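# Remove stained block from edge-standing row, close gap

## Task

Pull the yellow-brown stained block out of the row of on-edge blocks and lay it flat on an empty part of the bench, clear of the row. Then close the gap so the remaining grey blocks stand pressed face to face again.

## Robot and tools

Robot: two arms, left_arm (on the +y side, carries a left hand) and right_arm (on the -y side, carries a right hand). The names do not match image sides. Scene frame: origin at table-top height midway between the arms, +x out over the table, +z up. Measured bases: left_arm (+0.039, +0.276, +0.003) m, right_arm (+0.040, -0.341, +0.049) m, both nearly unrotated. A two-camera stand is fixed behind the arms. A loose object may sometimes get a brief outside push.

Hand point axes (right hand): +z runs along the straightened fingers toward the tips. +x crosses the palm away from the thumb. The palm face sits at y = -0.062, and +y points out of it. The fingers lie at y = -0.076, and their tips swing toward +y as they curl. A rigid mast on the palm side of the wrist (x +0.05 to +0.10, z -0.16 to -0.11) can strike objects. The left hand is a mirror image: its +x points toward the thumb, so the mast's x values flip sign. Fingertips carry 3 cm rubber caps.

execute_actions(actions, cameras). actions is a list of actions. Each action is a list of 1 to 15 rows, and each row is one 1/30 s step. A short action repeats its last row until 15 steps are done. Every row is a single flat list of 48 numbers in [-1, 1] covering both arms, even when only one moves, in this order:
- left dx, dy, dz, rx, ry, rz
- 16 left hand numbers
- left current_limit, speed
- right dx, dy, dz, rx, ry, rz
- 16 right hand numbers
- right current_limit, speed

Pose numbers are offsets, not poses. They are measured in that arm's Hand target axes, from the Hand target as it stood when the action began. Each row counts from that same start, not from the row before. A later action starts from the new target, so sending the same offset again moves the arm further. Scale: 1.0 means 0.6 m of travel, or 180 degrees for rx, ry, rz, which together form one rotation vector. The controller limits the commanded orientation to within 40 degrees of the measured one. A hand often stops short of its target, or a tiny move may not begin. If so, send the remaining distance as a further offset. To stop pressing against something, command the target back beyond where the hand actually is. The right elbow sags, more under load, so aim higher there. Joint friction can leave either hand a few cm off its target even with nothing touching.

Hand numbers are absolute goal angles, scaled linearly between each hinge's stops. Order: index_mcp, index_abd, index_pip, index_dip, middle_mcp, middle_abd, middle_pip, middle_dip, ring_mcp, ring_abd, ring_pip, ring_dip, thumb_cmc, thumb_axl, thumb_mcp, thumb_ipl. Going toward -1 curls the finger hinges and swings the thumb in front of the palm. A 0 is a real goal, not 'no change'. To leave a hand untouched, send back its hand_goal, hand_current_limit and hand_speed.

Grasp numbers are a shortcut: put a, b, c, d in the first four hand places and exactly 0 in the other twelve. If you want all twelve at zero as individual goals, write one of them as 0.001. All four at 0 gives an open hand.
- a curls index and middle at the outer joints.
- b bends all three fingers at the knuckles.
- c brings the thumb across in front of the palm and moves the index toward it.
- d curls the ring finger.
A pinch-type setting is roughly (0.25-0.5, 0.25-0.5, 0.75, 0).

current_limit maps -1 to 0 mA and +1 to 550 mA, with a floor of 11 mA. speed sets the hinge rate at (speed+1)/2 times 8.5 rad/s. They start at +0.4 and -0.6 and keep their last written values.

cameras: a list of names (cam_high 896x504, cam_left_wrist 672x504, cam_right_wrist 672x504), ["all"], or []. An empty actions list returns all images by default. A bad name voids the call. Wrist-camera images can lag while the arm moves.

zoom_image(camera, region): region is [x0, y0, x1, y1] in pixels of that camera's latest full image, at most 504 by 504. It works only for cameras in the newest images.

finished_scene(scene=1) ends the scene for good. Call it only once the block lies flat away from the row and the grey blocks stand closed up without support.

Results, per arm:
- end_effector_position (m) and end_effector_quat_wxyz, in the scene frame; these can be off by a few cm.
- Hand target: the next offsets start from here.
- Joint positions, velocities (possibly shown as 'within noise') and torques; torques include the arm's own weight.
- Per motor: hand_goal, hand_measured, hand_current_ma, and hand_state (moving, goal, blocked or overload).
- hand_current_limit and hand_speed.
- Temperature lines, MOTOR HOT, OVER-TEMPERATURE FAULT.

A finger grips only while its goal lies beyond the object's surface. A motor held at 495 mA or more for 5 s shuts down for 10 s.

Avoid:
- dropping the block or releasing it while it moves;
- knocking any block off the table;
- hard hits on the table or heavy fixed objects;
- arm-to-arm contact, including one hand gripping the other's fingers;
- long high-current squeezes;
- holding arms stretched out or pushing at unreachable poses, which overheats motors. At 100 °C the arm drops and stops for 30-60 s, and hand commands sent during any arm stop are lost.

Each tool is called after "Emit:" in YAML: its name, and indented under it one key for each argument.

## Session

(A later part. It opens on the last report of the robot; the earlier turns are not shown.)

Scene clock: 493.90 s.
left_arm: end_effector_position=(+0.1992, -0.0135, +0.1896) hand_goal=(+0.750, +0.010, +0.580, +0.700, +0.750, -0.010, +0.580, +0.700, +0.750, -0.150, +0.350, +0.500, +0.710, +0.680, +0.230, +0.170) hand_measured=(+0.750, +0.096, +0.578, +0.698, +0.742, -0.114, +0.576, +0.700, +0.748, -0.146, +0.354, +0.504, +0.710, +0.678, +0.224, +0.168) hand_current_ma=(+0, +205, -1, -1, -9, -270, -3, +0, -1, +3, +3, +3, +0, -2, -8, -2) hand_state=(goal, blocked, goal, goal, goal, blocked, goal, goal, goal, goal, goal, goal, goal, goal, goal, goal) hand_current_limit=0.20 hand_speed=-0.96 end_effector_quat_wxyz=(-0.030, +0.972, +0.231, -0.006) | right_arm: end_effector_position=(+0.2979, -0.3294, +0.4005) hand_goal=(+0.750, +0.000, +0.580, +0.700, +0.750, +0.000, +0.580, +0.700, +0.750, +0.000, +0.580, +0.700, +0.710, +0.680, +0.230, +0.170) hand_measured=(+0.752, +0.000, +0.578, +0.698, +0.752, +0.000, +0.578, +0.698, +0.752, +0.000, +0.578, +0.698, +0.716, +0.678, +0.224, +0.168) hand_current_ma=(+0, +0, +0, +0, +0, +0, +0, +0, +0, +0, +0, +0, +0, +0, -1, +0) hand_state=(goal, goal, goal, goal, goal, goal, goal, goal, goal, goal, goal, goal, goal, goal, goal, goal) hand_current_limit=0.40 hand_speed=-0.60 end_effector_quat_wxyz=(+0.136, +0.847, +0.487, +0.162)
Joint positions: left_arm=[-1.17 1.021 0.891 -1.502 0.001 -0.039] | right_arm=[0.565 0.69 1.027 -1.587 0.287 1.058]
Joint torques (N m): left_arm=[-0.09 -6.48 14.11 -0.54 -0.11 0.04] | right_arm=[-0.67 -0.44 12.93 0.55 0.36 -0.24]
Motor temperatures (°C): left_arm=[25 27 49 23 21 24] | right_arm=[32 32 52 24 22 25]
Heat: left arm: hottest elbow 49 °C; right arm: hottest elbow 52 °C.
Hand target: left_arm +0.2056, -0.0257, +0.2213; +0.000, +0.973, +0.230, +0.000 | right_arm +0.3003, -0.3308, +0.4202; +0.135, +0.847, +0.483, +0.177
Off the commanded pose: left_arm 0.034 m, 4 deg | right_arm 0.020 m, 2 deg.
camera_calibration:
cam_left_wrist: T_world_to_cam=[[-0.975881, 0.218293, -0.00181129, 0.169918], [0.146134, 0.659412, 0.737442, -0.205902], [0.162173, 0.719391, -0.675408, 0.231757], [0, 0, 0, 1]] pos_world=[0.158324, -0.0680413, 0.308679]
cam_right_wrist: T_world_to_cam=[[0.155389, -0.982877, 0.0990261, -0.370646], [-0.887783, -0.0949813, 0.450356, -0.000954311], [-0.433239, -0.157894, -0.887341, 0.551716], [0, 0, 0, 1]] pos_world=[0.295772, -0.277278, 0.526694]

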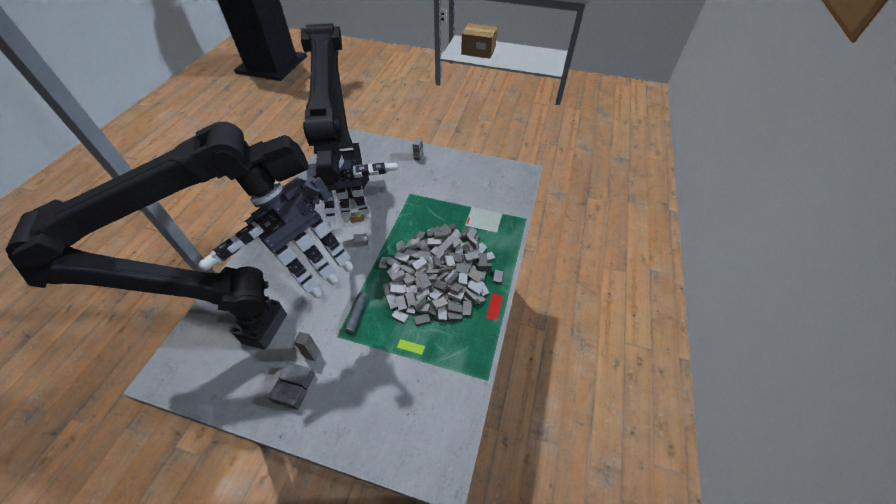

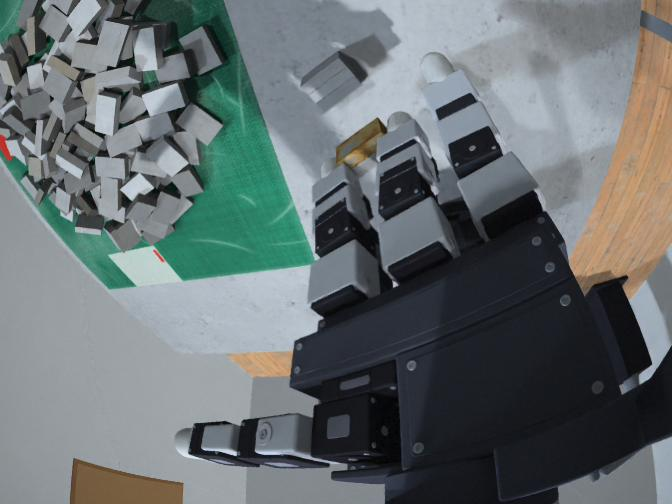

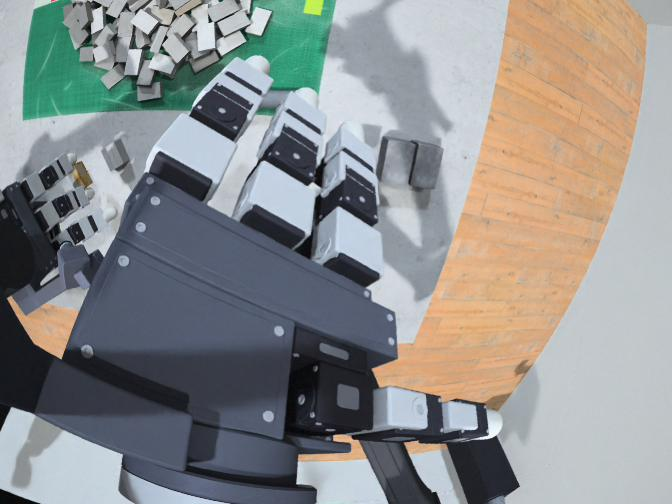

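Emit:
execute_actions:
  actions:
    - [[0,-0.006,0.04,0,0,0,0.75,0.01,0.58,0.7,0.75,-0.01,0.58,0.7,0.75,-0.15,0.35,0.5,0.71,0.68,0.23,0.17,0.2,-0.96,0,0,0,0,0,0,0,0,0,0,0,0,0,0,0,0,0,0,0,0,0,0,0.4,-0.6]]
    - [[0,-0.006,0.04,0,0,0,0.75,0.01,0.58,0.7,0.75,-0.01,0.58,0.7,0.75,-0.15,0.35,0.5,0.71,0.68,0.23,0.17,0.2,-0.96,0,0,0,0,0,0,0,0,0,0,0,0,0,0,0,0,0,0,0,0,0,0,0.4,-0.6]]
    - [[0,-0.005,0.03,0,0,0,0.75,0.01,0.58,0.7,0.75,-0.01,0.58,0.7,0.75,-0.15,0.35,0.5,0.71,0.68,0.23,0.17,0.2,-0.96,0,0,0,0,0,0,0,0,0,0,0,0,0,0,0,0,0,0,0,0,0,0,0.4,-0.6]]
  cameras: ["all"]

Emit:
zoom_image:
  camera: "cam_left_wrist"
  region: [280, 50, 440, 190]

Emit:
zoom_image:
  camera: "cam_right_wrist"
  region: [50, 110, 150, 210]

Emit:
zoom_image:
  camera: "cam_high"
  region: [330, 195, 390, 255]

Scene clock: 520.60 s.
left_arm: end_effector_position=(+0.1984, -0.0117, +0.1478) hand_goal=(+0.750, +0.010, +0.580, +0.700, +0.750, -0.010, +0.580, +0.700, +0.750, -0.150, +0.350, +0.500, +0.710, +0.680, +0.230, +0.170) hand_measured=(+0.748, +0.096, +0.578, +0.698, +0.742, -0.114, +0.576, +0.700, +0.748, -0.146, +0.354, +0.504, +0.710, +0.678, +0.224, +0.168) hand_current_ma=(-1, +205, -1, -1, -8, -270, -3, +0, -1, +3, +3, +3, +0, -2, -8, -2) hand_state=(goal, blocked, goal, goal, goal, blocked, goal, goal, goal, goal, goal, goal, goal, goal, goal, goal) hand_current_limit=0.20 hand_speed=-0.96 end_effector_quat_wxyz=(-0.015, +0.973, +0.231, -0.004) | right_arm: end_effector_position=(+0.2979, -0.3294, +0.4005) hand_goal=(+0.750, +0.000, +0.580, +0.700, +0.750, +0.000, +0.580, +0.700, +0.750, +0.000, +0.580, +0.700, +0.710, +0.680, +0.230, +0.170) hand_measured=(+0.752, +0.000, +0.578, +0.698, +0.752, +0.000, +0.578, +0.698, +0.752, +0.000, +0.578, +0.698, +0.716, +0.678, +0.224, +0.168) hand_current_ma=(+0, +0, +0, +0, +0, +0, +0, +0, +0, +0, +0, +0, +0, +0, -1, +0) hand_state=(goal, goal, goal, goal, goal, goal, goal, goal, goal, goal, goal, goal, goal, goal, goal, goal) hand_current_limit=0.40 hand_speed=-0.60 end_effector_quat_wxyz=(+0.136, +0.847, +0.487, +0.162)
Joint positions: left_arm=[-1.17 1.017 0.771 -1.355 0.001 -0.039] | right_arm=[0.565 0.69 1.027 -1.587 0.287 1.058]
Joint torques (N m): left_arm=[-0.38 -5.83 9.11 0.35 -0.08 0.05] | right_arm=[-0.67 -0.32 13 0.59 0.38 -0.23]
Heat: left arm: hottest elbow 52 °C; right arm: hottest elbow 53 °C.
Hand target: left_arm +0.2011, -0.0165, +0.1553; +0.000, +0.973, +0.230, +0.000 | right_arm +0.3003, -0.3308, +0.4202; +0.135, +0.847, +0.483, +0.177
Off the commanded pose: left_arm 0.009 m, 2 deg | right_arm 0.020 m, 2 deg.
camera_calibration:
cam_left_wrist: T_world_to_cam=[[-0.97574, 0.218003, -0.0201469, 0.171346], [0.136955, 0.679589, 0.720696, -0.171611], [0.170806, 0.700452, -0.692959, 0.203007], [0, 0, 0, 1]] pos_world=[0.156018, -0.0629263, 0.267807]
cam_right_wrist: T_world_to_cam=[[0.155389, -0.982877, 0.0990261, -0.370646], [-0.887783, -0.0949813, 0.450356, -0.000954311], [-0.433239, -0.157894, -0.887341, 0.551716], [0, 0, 0, 1]] pos_world=[0.295772, -0.277278, 0.526694]

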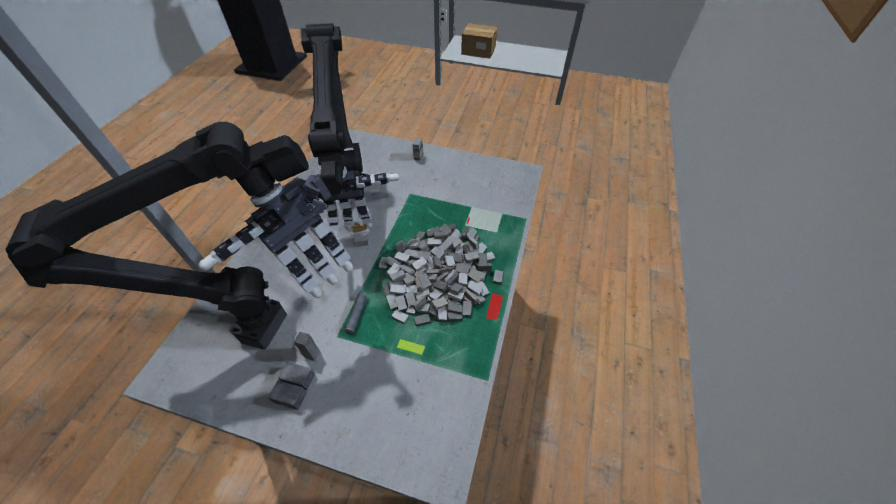

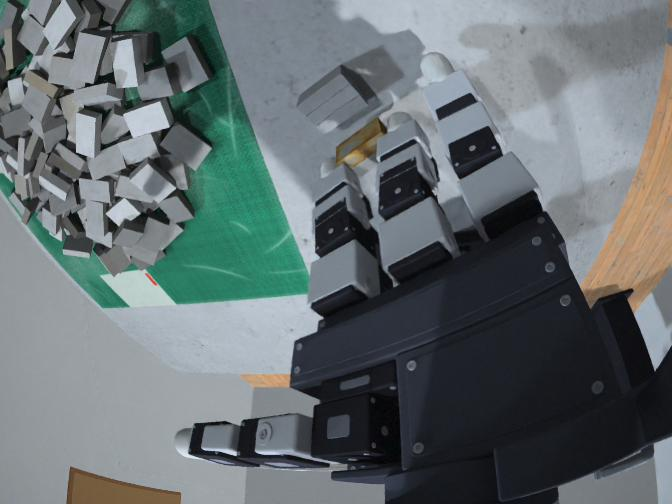

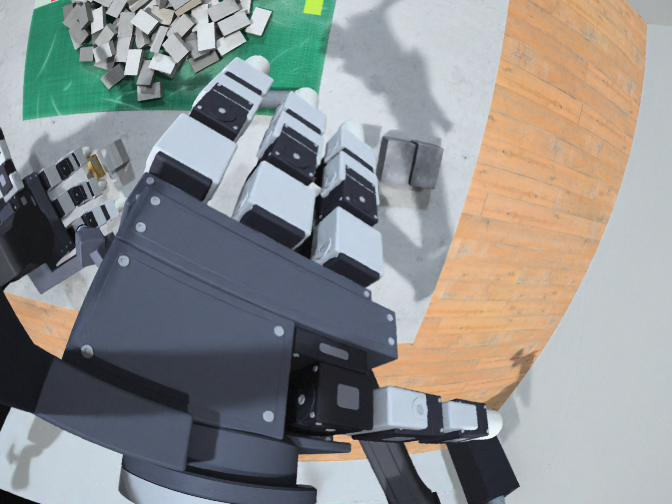

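Scaled by 3.150 from the camera's 672x504 image, which has a finer 960x720 frame.

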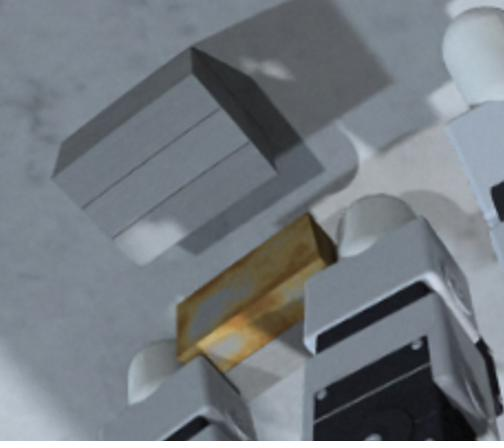

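Scaled by 5.040 from the camera's 672x504 image, which has a finer 960x720 frame.

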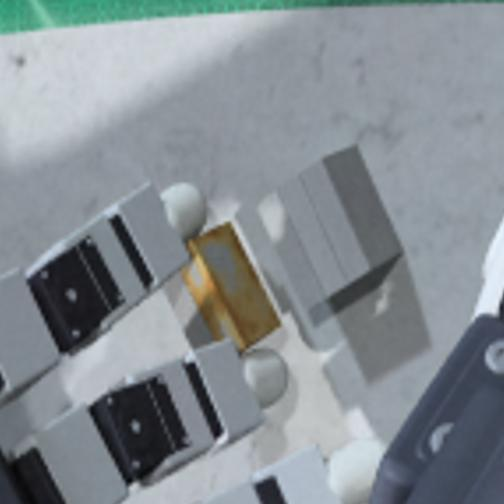

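Scaled by 8.400 from the camera's 896x504 image, which has a finer 1280x720 frame.

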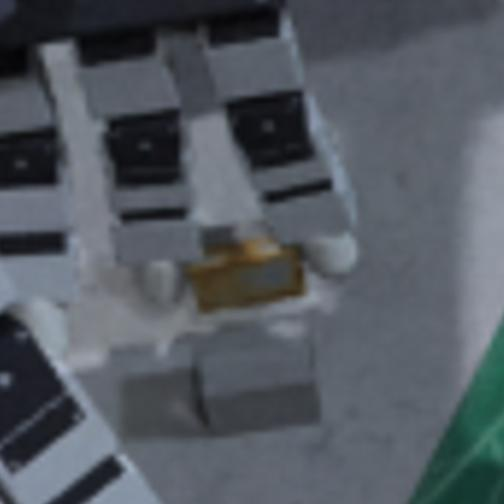

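Emit:
execute_actions:
  actions:
    - [[0,-0.002,0.016,0,0,0,0.75,0.01,0.58,0.7,0.75,-0.01,0.58,0.7,0.75,-0.15,0.35,0.5,0.71,0.68,0.23,0.17,0.2,-0.96,0,0,0,0,0,0,0,0,0,0,0,0,0,0,0,0,0,0,0,0,0,0,0.4,-0.6]]
    - [[0,0,0.01,0,0,0,0.75,0.01,0.58,0.7,0.75,-0.01,0.58,0.7,0.75,-0.15,0.35,0.5,0.71,0.68,0.23,0.17,0.2,-0.96,0,0,0,0,0,0,0,0,0,0,0,0,0,0,0,0,0,0,0,0,0,0,0.4,-0.6]]
  cameras: []

Scene clock: 529.30 s.
left_arm: end_effector_position=(+0.1980, -0.0108, +0.1357) hand_goal=(+0.750, +0.010, +0.580, +0.700, +0.750, -0.010, +0.580, +0.700, +0.750, -0.150, +0.350, +0.500, +0.710, +0.680, +0.230, +0.170) hand_measured=(+0.748, +0.096, +0.578, +0.698, +0.742, -0.114, +0.576, +0.700, +0.748, -0.146, +0.354, +0.504, +0.710, +0.678, +0.224, +0.168) hand_current_ma=(-1, +205, -1, -1, -8, -270, -3, +0, -1, +3, +3, +3, +0, -2, -8, -2) hand_state=(goal, blocked, goal, goal, goal, blocked, goal, goal, goal, goal, goal, goal, goal, goal, goal, goal) hand_current_limit=0.20 hand_speed=-0.96 end_effector_quat_wxyz=(-0.010, +0.973, +0.231, -0.003) | right_arm: end_effector_position=(+0.2979, -0.3294, +0.4005) hand_goal=(+0.750, +0.000, +0.580, +0.700, +0.750, +0.000, +0.580, +0.700, +0.750, +0.000, +0.580, +0.700, +0.710, +0.680, +0.230, +0.170) hand_measured=(+0.752, +0.000, +0.578, +0.698, +0.752, +0.000, +0.578, +0.698, +0.752, +0.000, +0.578, +0.698, +0.716, +0.678, +0.224, +0.168) hand_current_ma=(+0, +0, +0, +0, +0, +0, +0, +0, +0, +0, +0, +0, +0, +0, -1, +0) hand_state=(goal, goal, goal, goal, goal, goal, goal, goal, goal, goal, goal, goal, goal, goal, goal, goal) hand_current_limit=0.40 hand_speed=-0.60 end_effector_quat_wxyz=(+0.136, +0.847, +0.487, +0.162)
Joint positions: left_arm=[-1.17 1.017 0.736 -1.31 0.001 -0.039] | right_arm=[0.565 0.69 1.027 -1.587 0.287 1.058]
Joint torques (N m): left_arm=[-0.03 -4.84 8.95 0.47 -0.08 0.02] | right_arm=[-0.62 -0.32 12.98 0.58 0.38 -0.24]
Heat: left arm: hottest elbow 51 °C; right arm: hottest elbow 53 °C.
Hand target: left_arm +0.2006, -0.0154, +0.1397; +0.000, +0.973, +0.230, +0.000 | right_arm +0.3003, -0.3308, +0.4202; +0.135, +0.847, +0.483, +0.177
Off the commanded pose: left_arm 0.007 m, 1 deg | right_arm 0.020 m, 2 deg.
No camera images: "cameras" was empty.

Emit:
execute_actions:
  actions:
    - [[0,0,0.006,0,0,0,0.75,0.01,0.58,0.7,0.75,-0.01,0.58,0.7,0.75,-0.15,0.35,0.5,0.71,0.68,0.23,0.17,0.2,-0.96,0,0,0,0,0,0,0,0,0,0,0,0,0,0,0,0,0,0,0,0,0,0,0.4,-0.6]]
    - [[0,0,0.005,0,0,0,0.75,0.01,0.58,0.7,0.75,-0.01,0.58,0.7,0.75,-0.15,0.35,0.5,0.71,0.68,0.23,0.17,0.2,-0.96,0,0,0,0,0,0,0,0,0,0,0,0,0,0,0,0,0,0,0,0,0,0,0.4,-0.6]]
  cameras: ["all"]

Emit:
zoom_image:
  camera: "cam_left_wrist"
  region: [280, 50, 440, 190]

Emit:
zoom_image:
  camera: "cam_right_wrist"
  region: [50, 110, 150, 210]

Scene clock: 535.53 s.
left_arm: end_effector_position=(+0.1980, -0.0108, +0.1310) hand_goal=(+0.750, +0.010, +0.580, +0.700, +0.750, -0.010, +0.580, +0.700, +0.750, -0.150, +0.350, +0.500, +0.710, +0.680, +0.230, +0.170) hand_measured=(+0.748, +0.096, +0.578, +0.698, +0.742, -0.114, +0.576, +0.700, +0.748, -0.146, +0.354, +0.504, +0.710, +0.678, +0.224, +0.168) hand_current_ma=(-1, +205, -1, -1, -8, -270, -3, +0, -1, +3, +3, +3, +0, -2, -8, -2) hand_state=(goal, blocked, goal, goal, goal, blocked, goal, goal, goal, goal, goal, goal, goal, goal, goal, goal) hand_current_limit=0.20 hand_speed=-0.96 end_effector_quat_wxyz=(-0.007, +0.973, +0.231, -0.002) | right_arm: end_effector_position=(+0.2979, -0.3294, +0.4005) hand_goal=(+0.750, +0.000, +0.580, +0.700, +0.750, +0.000, +0.580, +0.700, +0.750, +0.000, +0.580, +0.700, +0.710, +0.680, +0.230, +0.170) hand_measured=(+0.752, +0.000, +0.578, +0.698, +0.752, +0.000, +0.578, +0.698, +0.752, +0.000, +0.578, +0.698, +0.716, +0.678, +0.224, +0.168) hand_current_ma=(+0, +0, +0, +0, +0, +0, +0, +0, +0, +0, +0, +0, +0, +0, -1, +0) hand_state=(goal, goal, goal, goal, goal, goal, goal, goal, goal, goal, goal, goal, goal, goal, goal, goal) hand_current_limit=0.40 hand_speed=-0.60 end_effector_quat_wxyz=(+0.136, +0.847, +0.487, +0.162)
Joint positions: left_arm=[-1.17 1.017 0.722 -1.289 0.001 -0.039] | right_arm=[0.565 0.69 1.027 -1.587 0.287 1.058]
Joint torques (N m): left_arm=[-0.62 -4.31 8.98 0.47 -0.09 0.06] | right_arm=[-0.73 -0.26 12.97 0.58 0.37 -0.24]
Heat: left arm: hottest elbow 50 °C; right arm: hottest elbow 53 °C.
Hand target: left_arm +0.2006, -0.0154, +0.1331; +0.000, +0.973, +0.230, +0.000 | right_arm +0.3003, -0.3308, +0.4202; +0.135, +0.847, +0.483, +0.177
Off the commanded pose: left_arm 0.006 m, 1 deg | right_arm 0.020 m, 2 deg.
camera_calibration:
cam_left_wrist: T_world_to_cam=[[-0.975574, 0.2176, -0.0300903, 0.171627], [0.132022, 0.690276, 0.711399, -0.157683], [0.175571, 0.69005, -0.702144, 0.191026], [0, 0, 0, 1]] pos_world=[0.154714, -0.0603191, 0.251467]
cam_right_wrist: T_world_to_cam=[[0.155389, -0.982877, 0.0990261, -0.370646], [-0.887783, -0.0949813, 0.450356, -0.000954311], [-0.433239, -0.157894, -0.887341, 0.551716], [0, 0, 0, 1]] pos_world=[0.295772, -0.277278, 0.526694]

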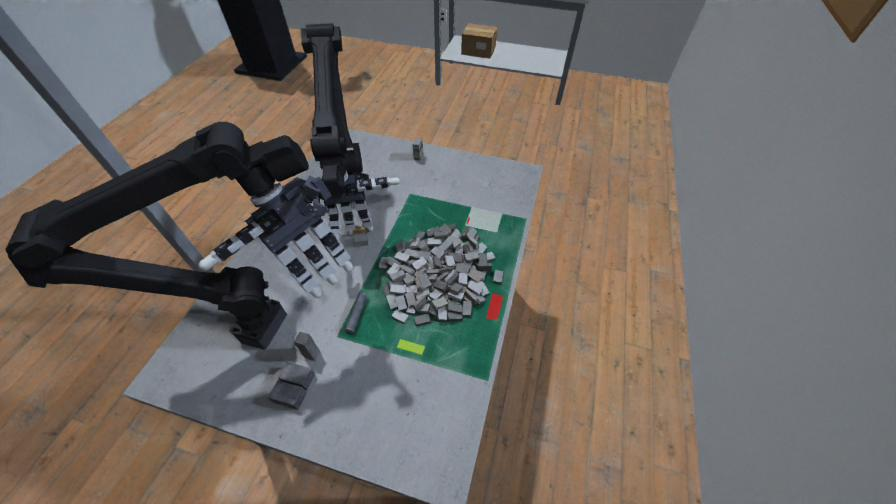

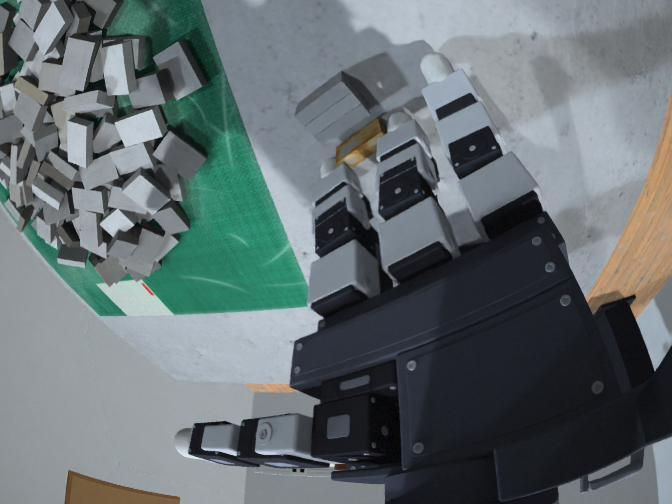

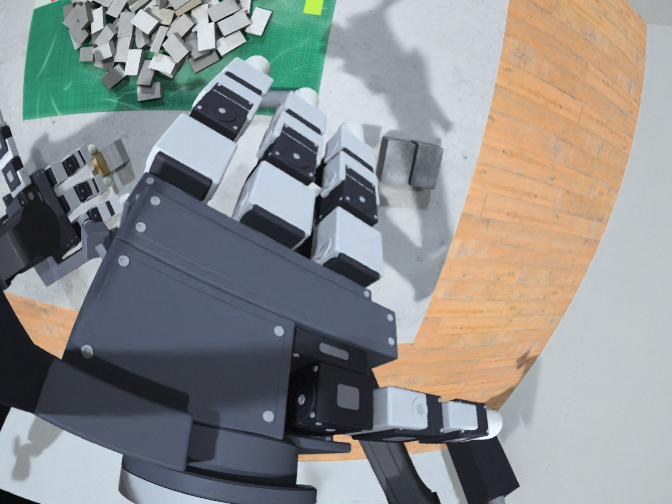

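Scaled by 3.150 from the camera's 672x504 image, which has a finer 960x720 frame.

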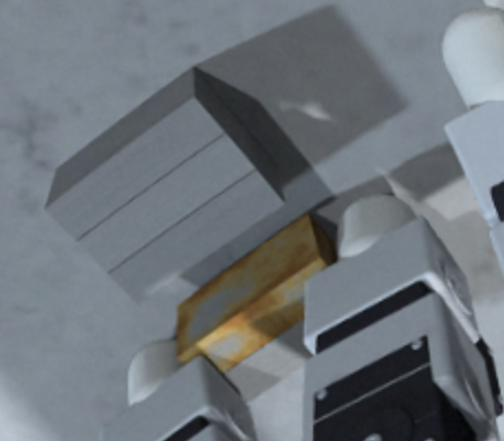

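Scaled by 5.040 from the camera's 672x504 image, which has a finer 960x720 frame.

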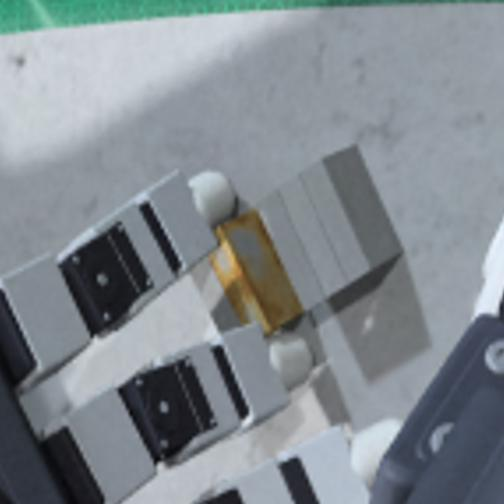

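Emit:
execute_actions:
  actions:
    - [[0,0,0.005,0,0,0,0.75,0.01,0.58,0.7,0.75,-0.01,0.58,0.7,0.75,-0.15,0.35,0.5,0.71,0.68,0.23,0.17,0.2,-0.96,0,0,0,0,0,0,0,0,0,0,0,0,0,0,0,0,0,0,0,0,0,0,0.4,-0.6]]
  cameras: []

Scene clock: 540.83 s.
left_arm: end_effector_position=(+0.1979, -0.0108, +0.1283) hand_goal=(+0.750, +0.010, +0.580, +0.700, +0.750, -0.010, +0.580, +0.700, +0.750, -0.150, +0.350, +0.500, +0.710, +0.680, +0.230, +0.170) hand_measured=(+0.748, +0.096, +0.578, +0.698, +0.742, -0.114, +0.576, +0.700, +0.748, -0.146, +0.354, +0.504, +0.710, +0.678, +0.224, +0.168) hand_current_ma=(-1, +205, -1, -1, -8, -270, -3, +0, -1, +3, +3, +3, +0, -2, -8, -2) hand_state=(goal, blocked, goal, goal, goal, blocked, goal, goal, goal, goal, goal, goal, goal, goal, goal, goal) hand_current_limit=0.20 hand_speed=-0.96 end_effector_quat_wxyz=(-0.006, +0.973, +0.231, -0.002) | right_arm: end_effector_position=(+0.2979, -0.3294, +0.4005) hand_goal=(+0.750, +0.000, +0.580, +0.700, +0.750, +0.000, +0.580, +0.700, +0.750, +0.000, +0.580, +0.700, +0.710, +0.680, +0.230, +0.170) hand_measured=(+0.752, +0.000, +0.578, +0.698, +0.752, +0.000, +0.578, +0.698, +0.752, +0.000, +0.578, +0.698, +0.716, +0.678, +0.224, +0.168) hand_current_ma=(+0, +0, +0, +0, +0, +0, +0, +0, +0, +0, +0, +0, +0, +0, -1, +0) hand_state=(goal, goal, goal, goal, goal, goal, goal, goal, goal, goal, goal, goal, goal, goal, goal, goal) hand_current_limit=0.40 hand_speed=-0.60 end_effector_quat_wxyz=(+0.136, +0.847, +0.487, +0.162)
Joint positions: left_arm=[-1.17 1.019 0.715 -1.28 0.001 -0.039] | right_arm=[0.565 0.69 1.027 -1.587 0.287 1.058]
Joint torques (N m): left_arm=[-0.44 -4.6 8.9 0.58 -0.08 0.02] | right_arm=[-0.73 -0.09 12.97 0.59 0.37 -0.23]
Heat: left arm: hottest elbow 49 °C; right arm: hottest elbow 53 °C.
Hand target: left_arm +0.2006, -0.0154, +0.1300; +0.000, +0.973, +0.230, +0.000 | right_arm +0.3003, -0.3308, +0.4202; +0.135, +0.847, +0.483, +0.177
Off the commanded pose: left_arm 0.006 m, 1 deg | right_arm 0.020 m, 2 deg.
No camera images: "cameras" was empty.

Emit:
execute_actions:
  actions:
    - [[0,0,0.002,0,0,0,0.75,0.08,0.58,0.7,0.75,-0.09,0.58,0.7,0.75,-0.15,0.35,0.5,0.71,0.68,0.23,0.17,0.2,-0.97,0,0,0,0,0,0,0,0,0,0,0,0,0,0,0,0,0,0,0,0,0,0,0.4,-0.6]]
    - [[0,0,0,0,0,0,0.75,0.155,0.58,0.7,0.75,-0.165,0.58,0.7,0.75,-0.17,0.35,0.5,0.71,0.68,0.23,0.17,0.2,-0.97,0,0,0,0,0,0,0,0,0,0,0,0,0,0,0,0,0,0,0,0,0,0,0.4,-0.6]]
  cameras: ["all"]

Emit:
zoom_image:
  camera: "cam_left_wrist"
  region: [280, 50, 440, 190]

Emit:
zoom_image:
  camera: "cam_right_wrist"
  region: [50, 110, 150, 210]

Emit:
zoom_image:
  camera: "cam_high"
  region: [330, 195, 390, 255]

Scene clock: 547.77 s.
left_arm: end_effector_position=(+0.1983, -0.0116, +0.1283) hand_goal=(+0.750, +0.156, +0.580, +0.700, +0.750, -0.164, +0.580, +0.700, +0.750, -0.170, +0.350, +0.500, +0.710, +0.680, +0.230, +0.170) hand_measured=(+0.748, +0.150, +0.578, +0.698, +0.744, -0.160, +0.576, +0.700, +0.748, -0.166, +0.354, +0.504, +0.710, +0.678, +0.224, +0.168) hand_current_ma=(-1, -4, -1, -1, -7, +4, -3, +0, -1, +3, +3, +3, +0, -2, -8, -2) hand_state=(goal, goal, goal, goal, goal, goal, goal, goal, goal, goal, goal, goal, goal, goal, goal, goal) hand_current_limit=0.20 hand_speed=-0.97 end_effector_quat_wxyz=(-0.005, +0.973, +0.231, -0.002) | right_arm: end_effector_position=(+0.2979, -0.3294, +0.4005) hand_goal=(+0.750, +0.000, +0.580, +0.700, +0.750, +0.000, +0.580, +0.700, +0.750, +0.000, +0.580, +0.700, +0.710, +0.680, +0.230, +0.170) hand_measured=(+0.752, +0.000, +0.578, +0.698, +0.752, +0.000, +0.578, +0.698, +0.752, +0.000, +0.578, +0.698, +0.716, +0.678, +0.224, +0.168) hand_current_ma=(+0, +0, +0, +0, +0, +0, +0, +0, +0, +0, +0, +0, +0, +0, -1, +0) hand_state=(goal, goal, goal, goal, goal, goal, goal, goal, goal, goal, goal, goal, goal, goal, goal, goal) hand_current_limit=0.40 hand_speed=-0.60 end_effector_quat_wxyz=(+0.136, +0.847, +0.487, +0.162)
Joint positions: left_arm=[-1.17 1.02 0.715 -1.277 0.001 -0.039] | right_arm=[0.565 0.69 1.027 -1.587 0.287 1.058]
Joint torques (N m): left_arm=[-0.56 -4.19 8.65 0.5 -0.07 0.03] | right_arm=[-0.73 -0.26 12.98 0.59 0.35 -0.24]
Heat: left arm: hottest elbow 49 °C; right arm: hottest elbow 53 °C.
Hand target: left_arm +0.2006, -0.0154, +0.1289; +0.000, +0.973, +0.230, +0.000 | right_arm +0.3003, -0.3308, +0.4202; +0.135, +0.847, +0.483, +0.177
Off the commanded pose: left_arm 0.004 m, 1 deg | right_arm 0.020 m, 2 deg.
camera_calibration:
cam_left_wrist: T_world_to_cam=[[-0.975527, 0.217483, -0.0323764, 0.172384], [0.130917, 0.692801, 0.709145, -0.154692], [0.176658, 0.687552, -0.704319, 0.189655], [0, 0, 0, 1]] pos_world=[0.154914, -0.0607174, 0.248858]
cam_right_wrist: T_world_to_cam=[[0.155389, -0.982877, 0.0990261, -0.370646], [-0.887783, -0.0949813, 0.450356, -0.000954311], [-0.433239, -0.157894, -0.887341, 0.551716], [0, 0, 0, 1]] pos_world=[0.295772, -0.277278, 0.526694]

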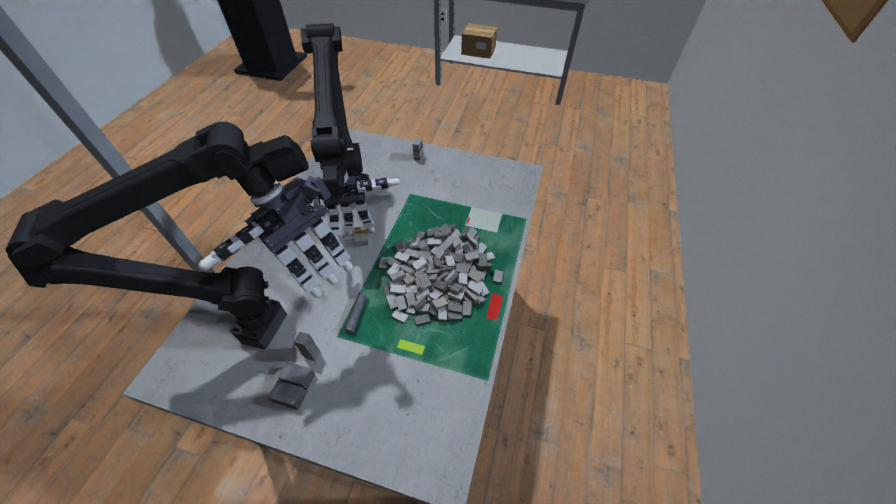

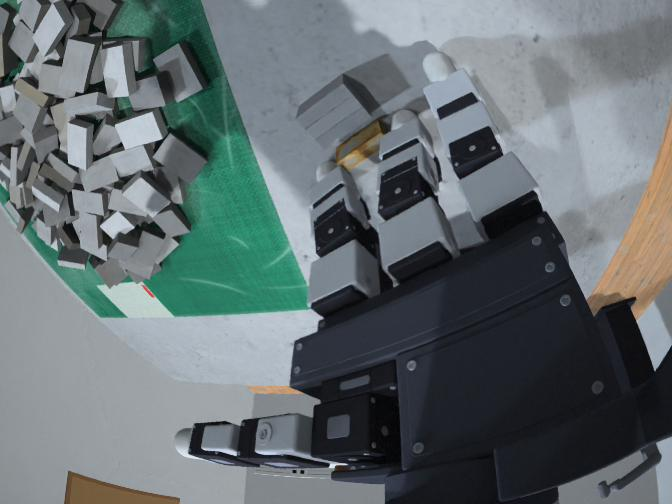

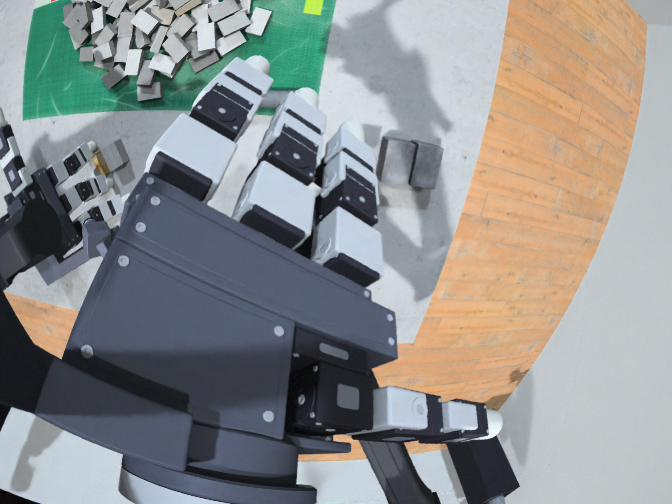

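Scaled by 3.150 from the camera's 672x504 image, which has a finer 960x720 frame.

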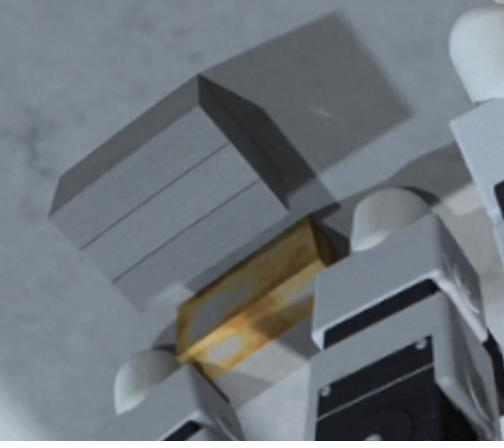

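Scaled by 5.040 from the camera's 672x504 image, which has a finer 960x720 frame.

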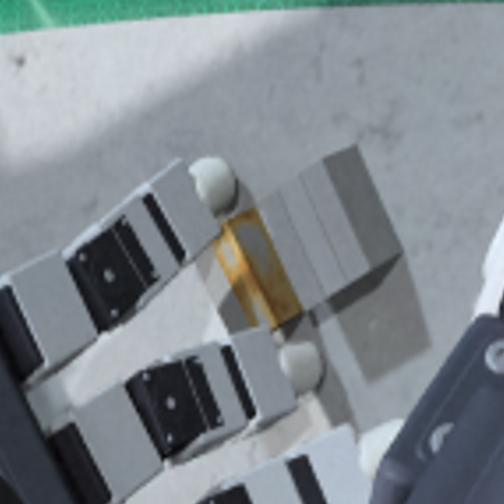

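Scaled by 8.400 from the camera's 896x504 image, which has a finer 1280x720 frame.

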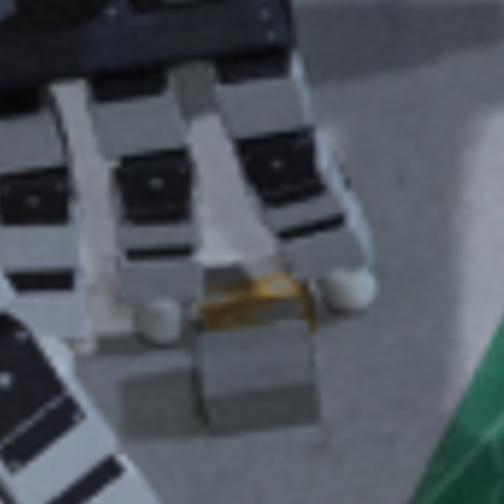

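Emit:
execute_actions:
  actions:
    - [[0,0,-0.035,0,0,0,0.75,0.155,0.58,0.7,0.75,-0.165,0.58,0.7,0.75,-0.17,0.35,0.5,0.71,0.68,0.23,0.17,0.2,-0.97,0,0,0,0,0,0,0,0,0,0,0,0,0,0,0,0,0,0,0,0,0,0,0.4,-0.6]]
    - [[0,0,-0.03,0,0,0,0.75,0.155,0.58,0.7,0.75,-0.165,0.58,0.7,0.75,-0.17,0.35,0.5,0.71,0.68,0.23,0.17,0.2,-0.97,0,0,0,0,0,0,0,0,0,0,0,0,0,0,0,0,0,0,0,0,0,0,0.4,-0.6]]
    - [[0,0,-0.02,0,0,0,0.75,0.155,0.58,0.7,0.75,-0.165,0.58,0.7,0.75,-0.17,0.35,0.5,0.71,0.68,0.23,0.17,0.2,-0.97,0,0,0,0,0,0,0,0,0,0,0,0,0,0,0,0,0,0,0,0,0,0,0.4,-0.6]]
  cameras: ["all"]

Emit:
zoom_image:
  camera: "cam_left_wrist"
  region: [280, 50, 440, 190]

Emit:
zoom_image:
  camera: "cam_right_wrist"
  region: [50, 110, 150, 210]

Emit:
zoom_image:
  camera: "cam_high"
  region: [330, 195, 390, 255]

Scene clock: 570.43 s.
left_arm: end_effector_position=(+0.1945, -0.0032, +0.1541) hand_goal=(+0.750, +0.156, +0.580, +0.700, +0.750, -0.164, +0.580, +0.700, +0.750, -0.170, +0.350, +0.500, +0.710, +0.680, +0.230, +0.170) hand_measured=(+0.748, +0.152, +0.578, +0.698, +0.744, -0.160, +0.576, +0.700, +0.748, -0.166, +0.354, +0.504, +0.710, +0.678, +0.224, +0.168) hand_current_ma=(-1, -4, -1, -1, -7, +3, -3, +0, -1, +3, +3, +3, +0, -2, -8, -2) hand_state=(goal, goal, goal, goal, goal, goal, goal, goal, goal, goal, goal, goal, goal, goal, goal, goal) hand_current_limit=0.20 hand_speed=-0.97 end_effector_quat_wxyz=(-0.024, +0.973, +0.231, -0.005) | right_arm: end_effector_position=(+0.2979, -0.3294, +0.4005) hand_goal=(+0.750, +0.000, +0.580, +0.700, +0.750, +0.000, +0.580, +0.700, +0.750, +0.000, +0.580, +0.700, +0.710, +0.680, +0.230, +0.170) hand_measured=(+0.752, +0.000, +0.578, +0.698, +0.752, +0.000, +0.578, +0.698, +0.752, +0.000, +0.578, +0.698, +0.716, +0.678, +0.224, +0.168) hand_current_ma=(+0, +0, +0, +0, +0, +0, +0, +0, +0, +0, +0, +0, +0, +0, -1, +0) hand_state=(goal, goal, goal, goal, goal, goal, goal, goal, goal, goal, goal, goal, goal, goal, goal, goal) hand_current_limit=0.40 hand_speed=-0.60 end_effector_quat_wxyz=(+0.136, +0.847, +0.487, +0.162)
Joint positions: left_arm=[-1.17 0.997 0.779 -1.402 0.001 -0.039] | right_arm=[0.565 0.69 1.027 -1.587 0.287 1.058]
Joint torques (N m): left_arm=[-0.56 -5.42 13.19 -0.5 -0.08 0.02] | right_arm=[-0.67 -0.38 12.94 0.61 0.37 -0.24]
Heat: left arm: hottest elbow 48 °C; right arm: hottest elbow 53 °C.
Hand target: left_arm +0.2005, -0.0154, +0.1799; +0.000, +0.973, +0.230, +0.000 | right_arm +0.3003, -0.3308, +0.4202; +0.135, +0.847, +0.483, +0.177
Off the commanded pose: left_arm 0.029 m, 3 deg | right_arm 0.020 m, 2 deg.
camera_calibration:
cam_left_wrist: T_world_to_cam=[[-0.97585, 0.218238, -0.00942078, 0.164219], [0.142285, 0.667765, 0.730647, -0.183955], [0.165746, 0.711661, -0.682691, 0.201549], [0, 0, 0, 1]] pos_world=[0.153022, -0.0564349, 0.273549]
cam_right_wrist: T_world_to_cam=[[0.155389, -0.982877, 0.0990261, -0.370646], [-0.887783, -0.0949813, 0.450356, -0.000954311], [-0.433239, -0.157894, -0.887341, 0.551716], [0, 0, 0, 1]] pos_world=[0.295772, -0.277278, 0.526694]

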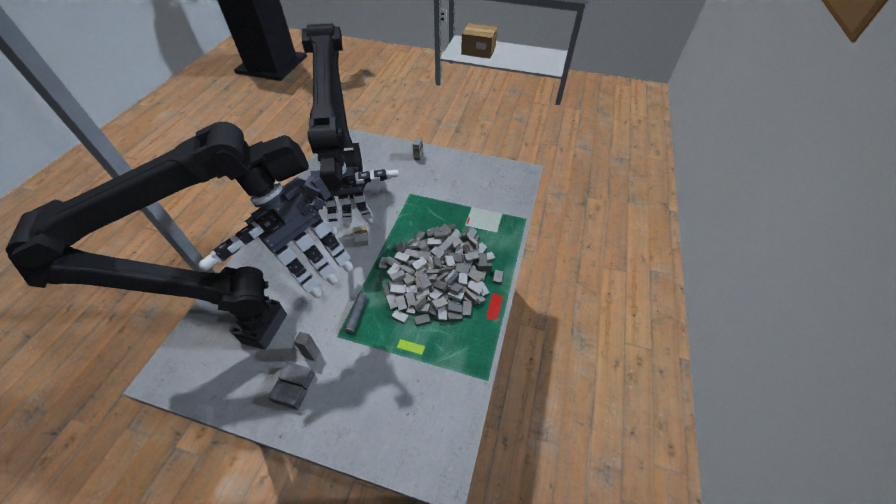

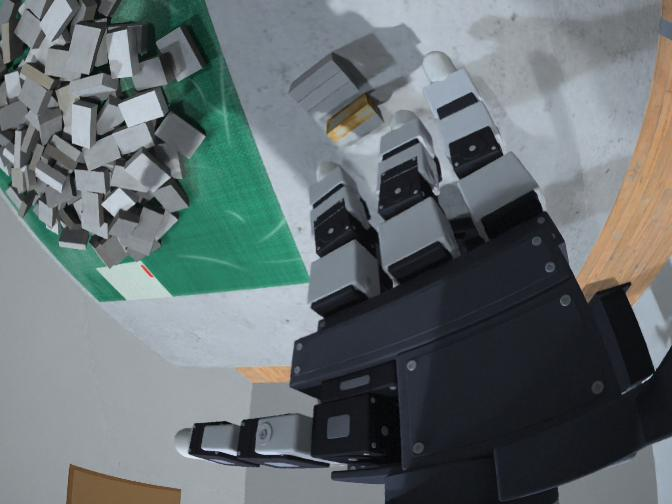

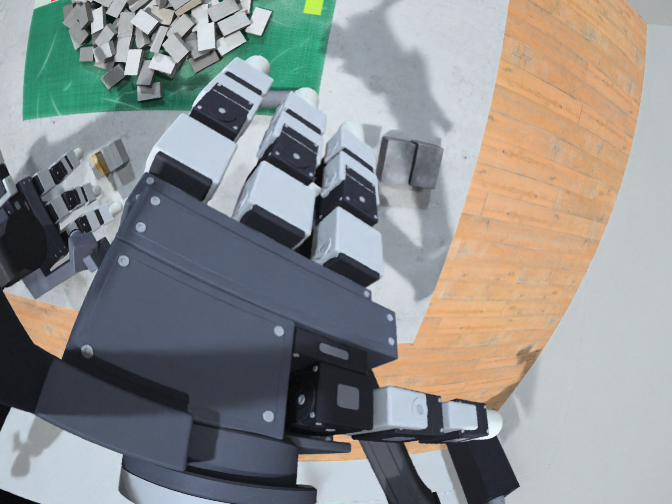

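Scaled by 3.150 from the camera's 672x504 image, which has a finer 960x720 frame.

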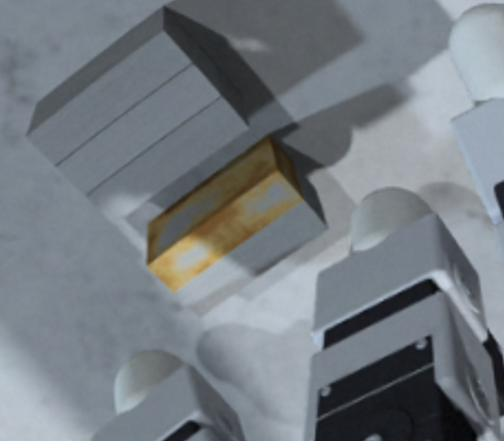

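Scaled by 5.040 from the camera's 672x504 image, which has a finer 960x720 frame.

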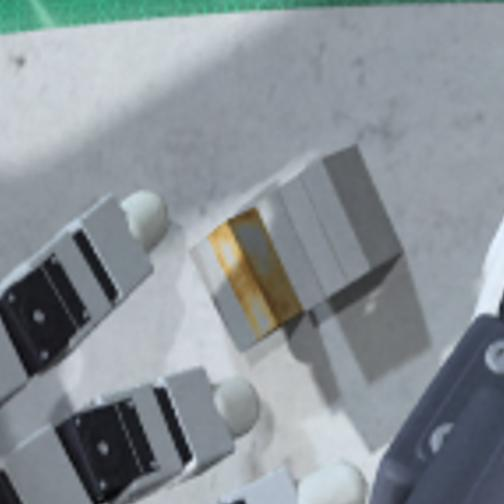

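Scaled by 8.400 from the camera's 896x504 image, which has a finer 1280x720 frame.

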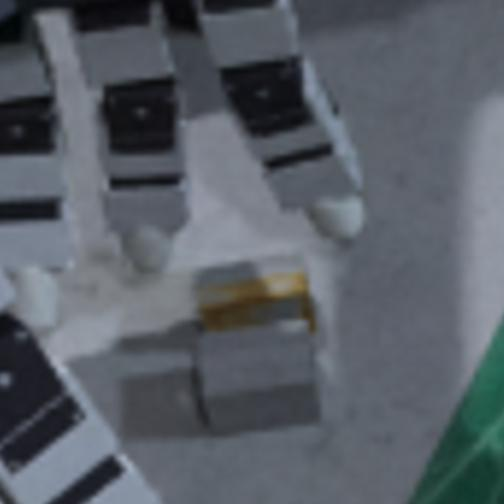

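Emit:
execute_actions:
  actions:
    - [[0.0094,0.0077,0,0,0,-0.0167,0.75,0.155,0.58,0.7,0.75,-0.165,0.58,0.7,0.75,-0.17,0.35,0.5,0.71,0.68,0.23,0.17,0.2,-0.97,0,0,0,0,0,0,0,0,0,0,0,0,0,0,0,0,0,0,0,0,0,0,0.4,-0.6]]
    - [[0,0,0.03,0,0,0,0.75,0.155,0.58,0.7,0.75,-0.165,0.58,0.7,0.75,-0.17,0.35,0.5,0.71,0.68,0.23,0.17,0.2,-0.97,0,0,0,0,0,0,0,0,0,0,0,0,0,0,0,0,0,0,0,0,0,0,0.4,-0.6]]
    - [[0,0,0.025,0,0,0,0.75,0.155,0.58,0.7,0.75,-0.165,0.58,0.7,0.75,-0.17,0.35,0.5,0.71,0.68,0.23,0.17,0.2,-0.97,0,0,0,0,0,0,0,0,0,0,0,0,0,0,0,0,0,0,0,0,0,0,0.4,-0.6]]
  cameras: ["cam_left_wrist"]

Emit:
zoom_image:
  camera: "cam_left_wrist"
  region: [280, 50, 440, 190]

Scene clock: 590.33 s.
left_arm: end_effector_position=(+0.2030, -0.0155, +0.1480) hand_goal=(+0.750, +0.156, +0.580, +0.700, +0.750, -0.164, +0.580, +0.700, +0.750, -0.170, +0.350, +0.500, +0.710, +0.680, +0.230, +0.170) hand_measured=(+0.748, +0.152, +0.578, +0.698, +0.746, -0.160, +0.576, +0.700, +0.748, -0.166, +0.354, +0.504, +0.710, +0.678, +0.224, +0.168) hand_current_ma=(-1, -4, -1, -1, -5, +3, -3, +0, -1, +3, +3, +3, +0, -2, -8, -2) hand_state=(goal, goal, goal, goal, goal, goal, goal, goal, goal, goal, goal, goal, goal, goal, goal, goal) hand_current_limit=0.20 hand_speed=-0.97 end_effector_quat_wxyz=(-0.003, +0.969, +0.247, -0.001) | right_arm: end_effector_position=(+0.2979, -0.3294, +0.4005) hand_goal=(+0.750, +0.000, +0.580, +0.700, +0.750, +0.000, +0.580, +0.700, +0.750, +0.000, +0.580, +0.700, +0.710, +0.680, +0.230, +0.170) hand_measured=(+0.752, +0.000, +0.578, +0.698, +0.752, +0.000, +0.578, +0.698, +0.752, +0.000, +0.578, +0.698, +0.716, +0.678, +0.224, +0.168) hand_current_ma=(+0, +0, +0, +0, +0, +0, +0, +0, +0, +0, +0, +0, +0, +0, -1, +0) hand_state=(goal, goal, goal, goal, goal, goal, goal, goal, goal, goal, goal, goal, goal, goal, goal, goal) hand_current_limit=0.40 hand_speed=-0.60 end_effector_quat_wxyz=(+0.136, +0.847, +0.487, +0.162)
Joint positions: left_arm=[-1.17 1.019 0.768 -1.325 0.001 -0.07] | right_arm=[0.565 0.69 1.027 -1.587 0.287 1.058]
Joint torques (N m): left_arm=[0.09 -4.37 8.65 0.46 -0.1 -0.11] | right_arm=[-0.85 -0.26 12.97 0.58 0.37 -0.24]
Heat: left arm: hottest elbow 48 °C; right arm: hottest elbow 54 °C.
Hand target: left_arm +0.2077, -0.0170, +0.1468; +0.000, +0.967, +0.256, +0.000 | right_arm +0.3003, -0.3308, +0.4202; +0.135, +0.847, +0.483, +0.177
Off the commanded pose: left_arm 0.005 m, 1 deg | right_arm 0.020 m, 2 deg.
camera_calibration:
cam_left_wrist: T_world_to_cam=[[-0.981776, 0.186777, -0.0350703, 0.179577], [0.107751, 0.699106, 0.706853, -0.161453], [0.156542, 0.690192, -0.706491, 0.209807], [0, 0, 0, 1]] pos_world=[0.160858, -0.0654756, 0.268648]
Images, in order (width x height): cam_left_wrist 672x504.

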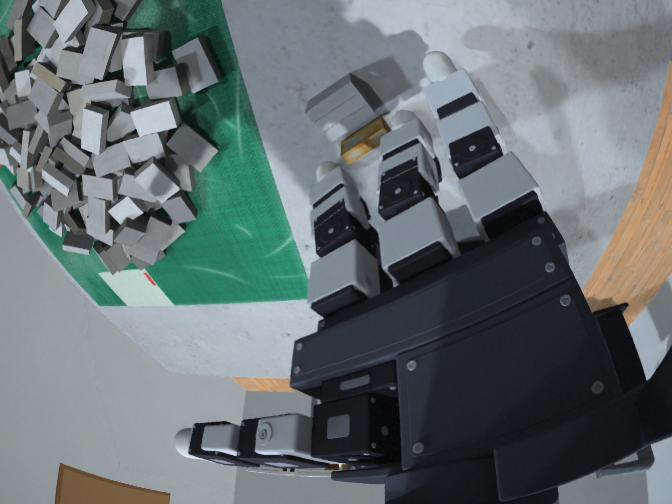

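Scaled by 3.150 from the camera's 672x504 image, which has a finer 960x720 frame.

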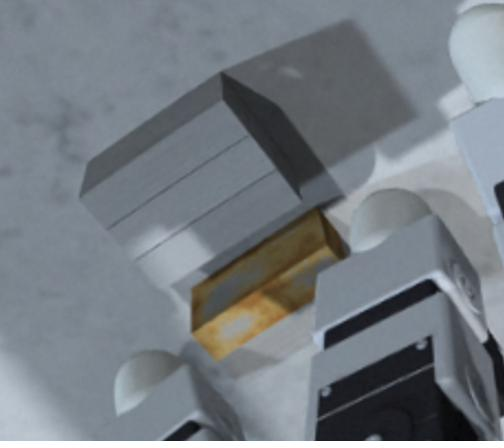

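Emit:
zoom_image:
  camera: "cam_left_wrist"
  region: [310, 100, 420, 180]

Scaled by 4.582 from the camera's 672x504 image, which has a finer 960x720 frame.

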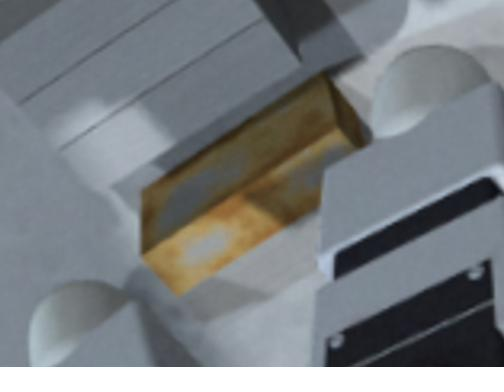

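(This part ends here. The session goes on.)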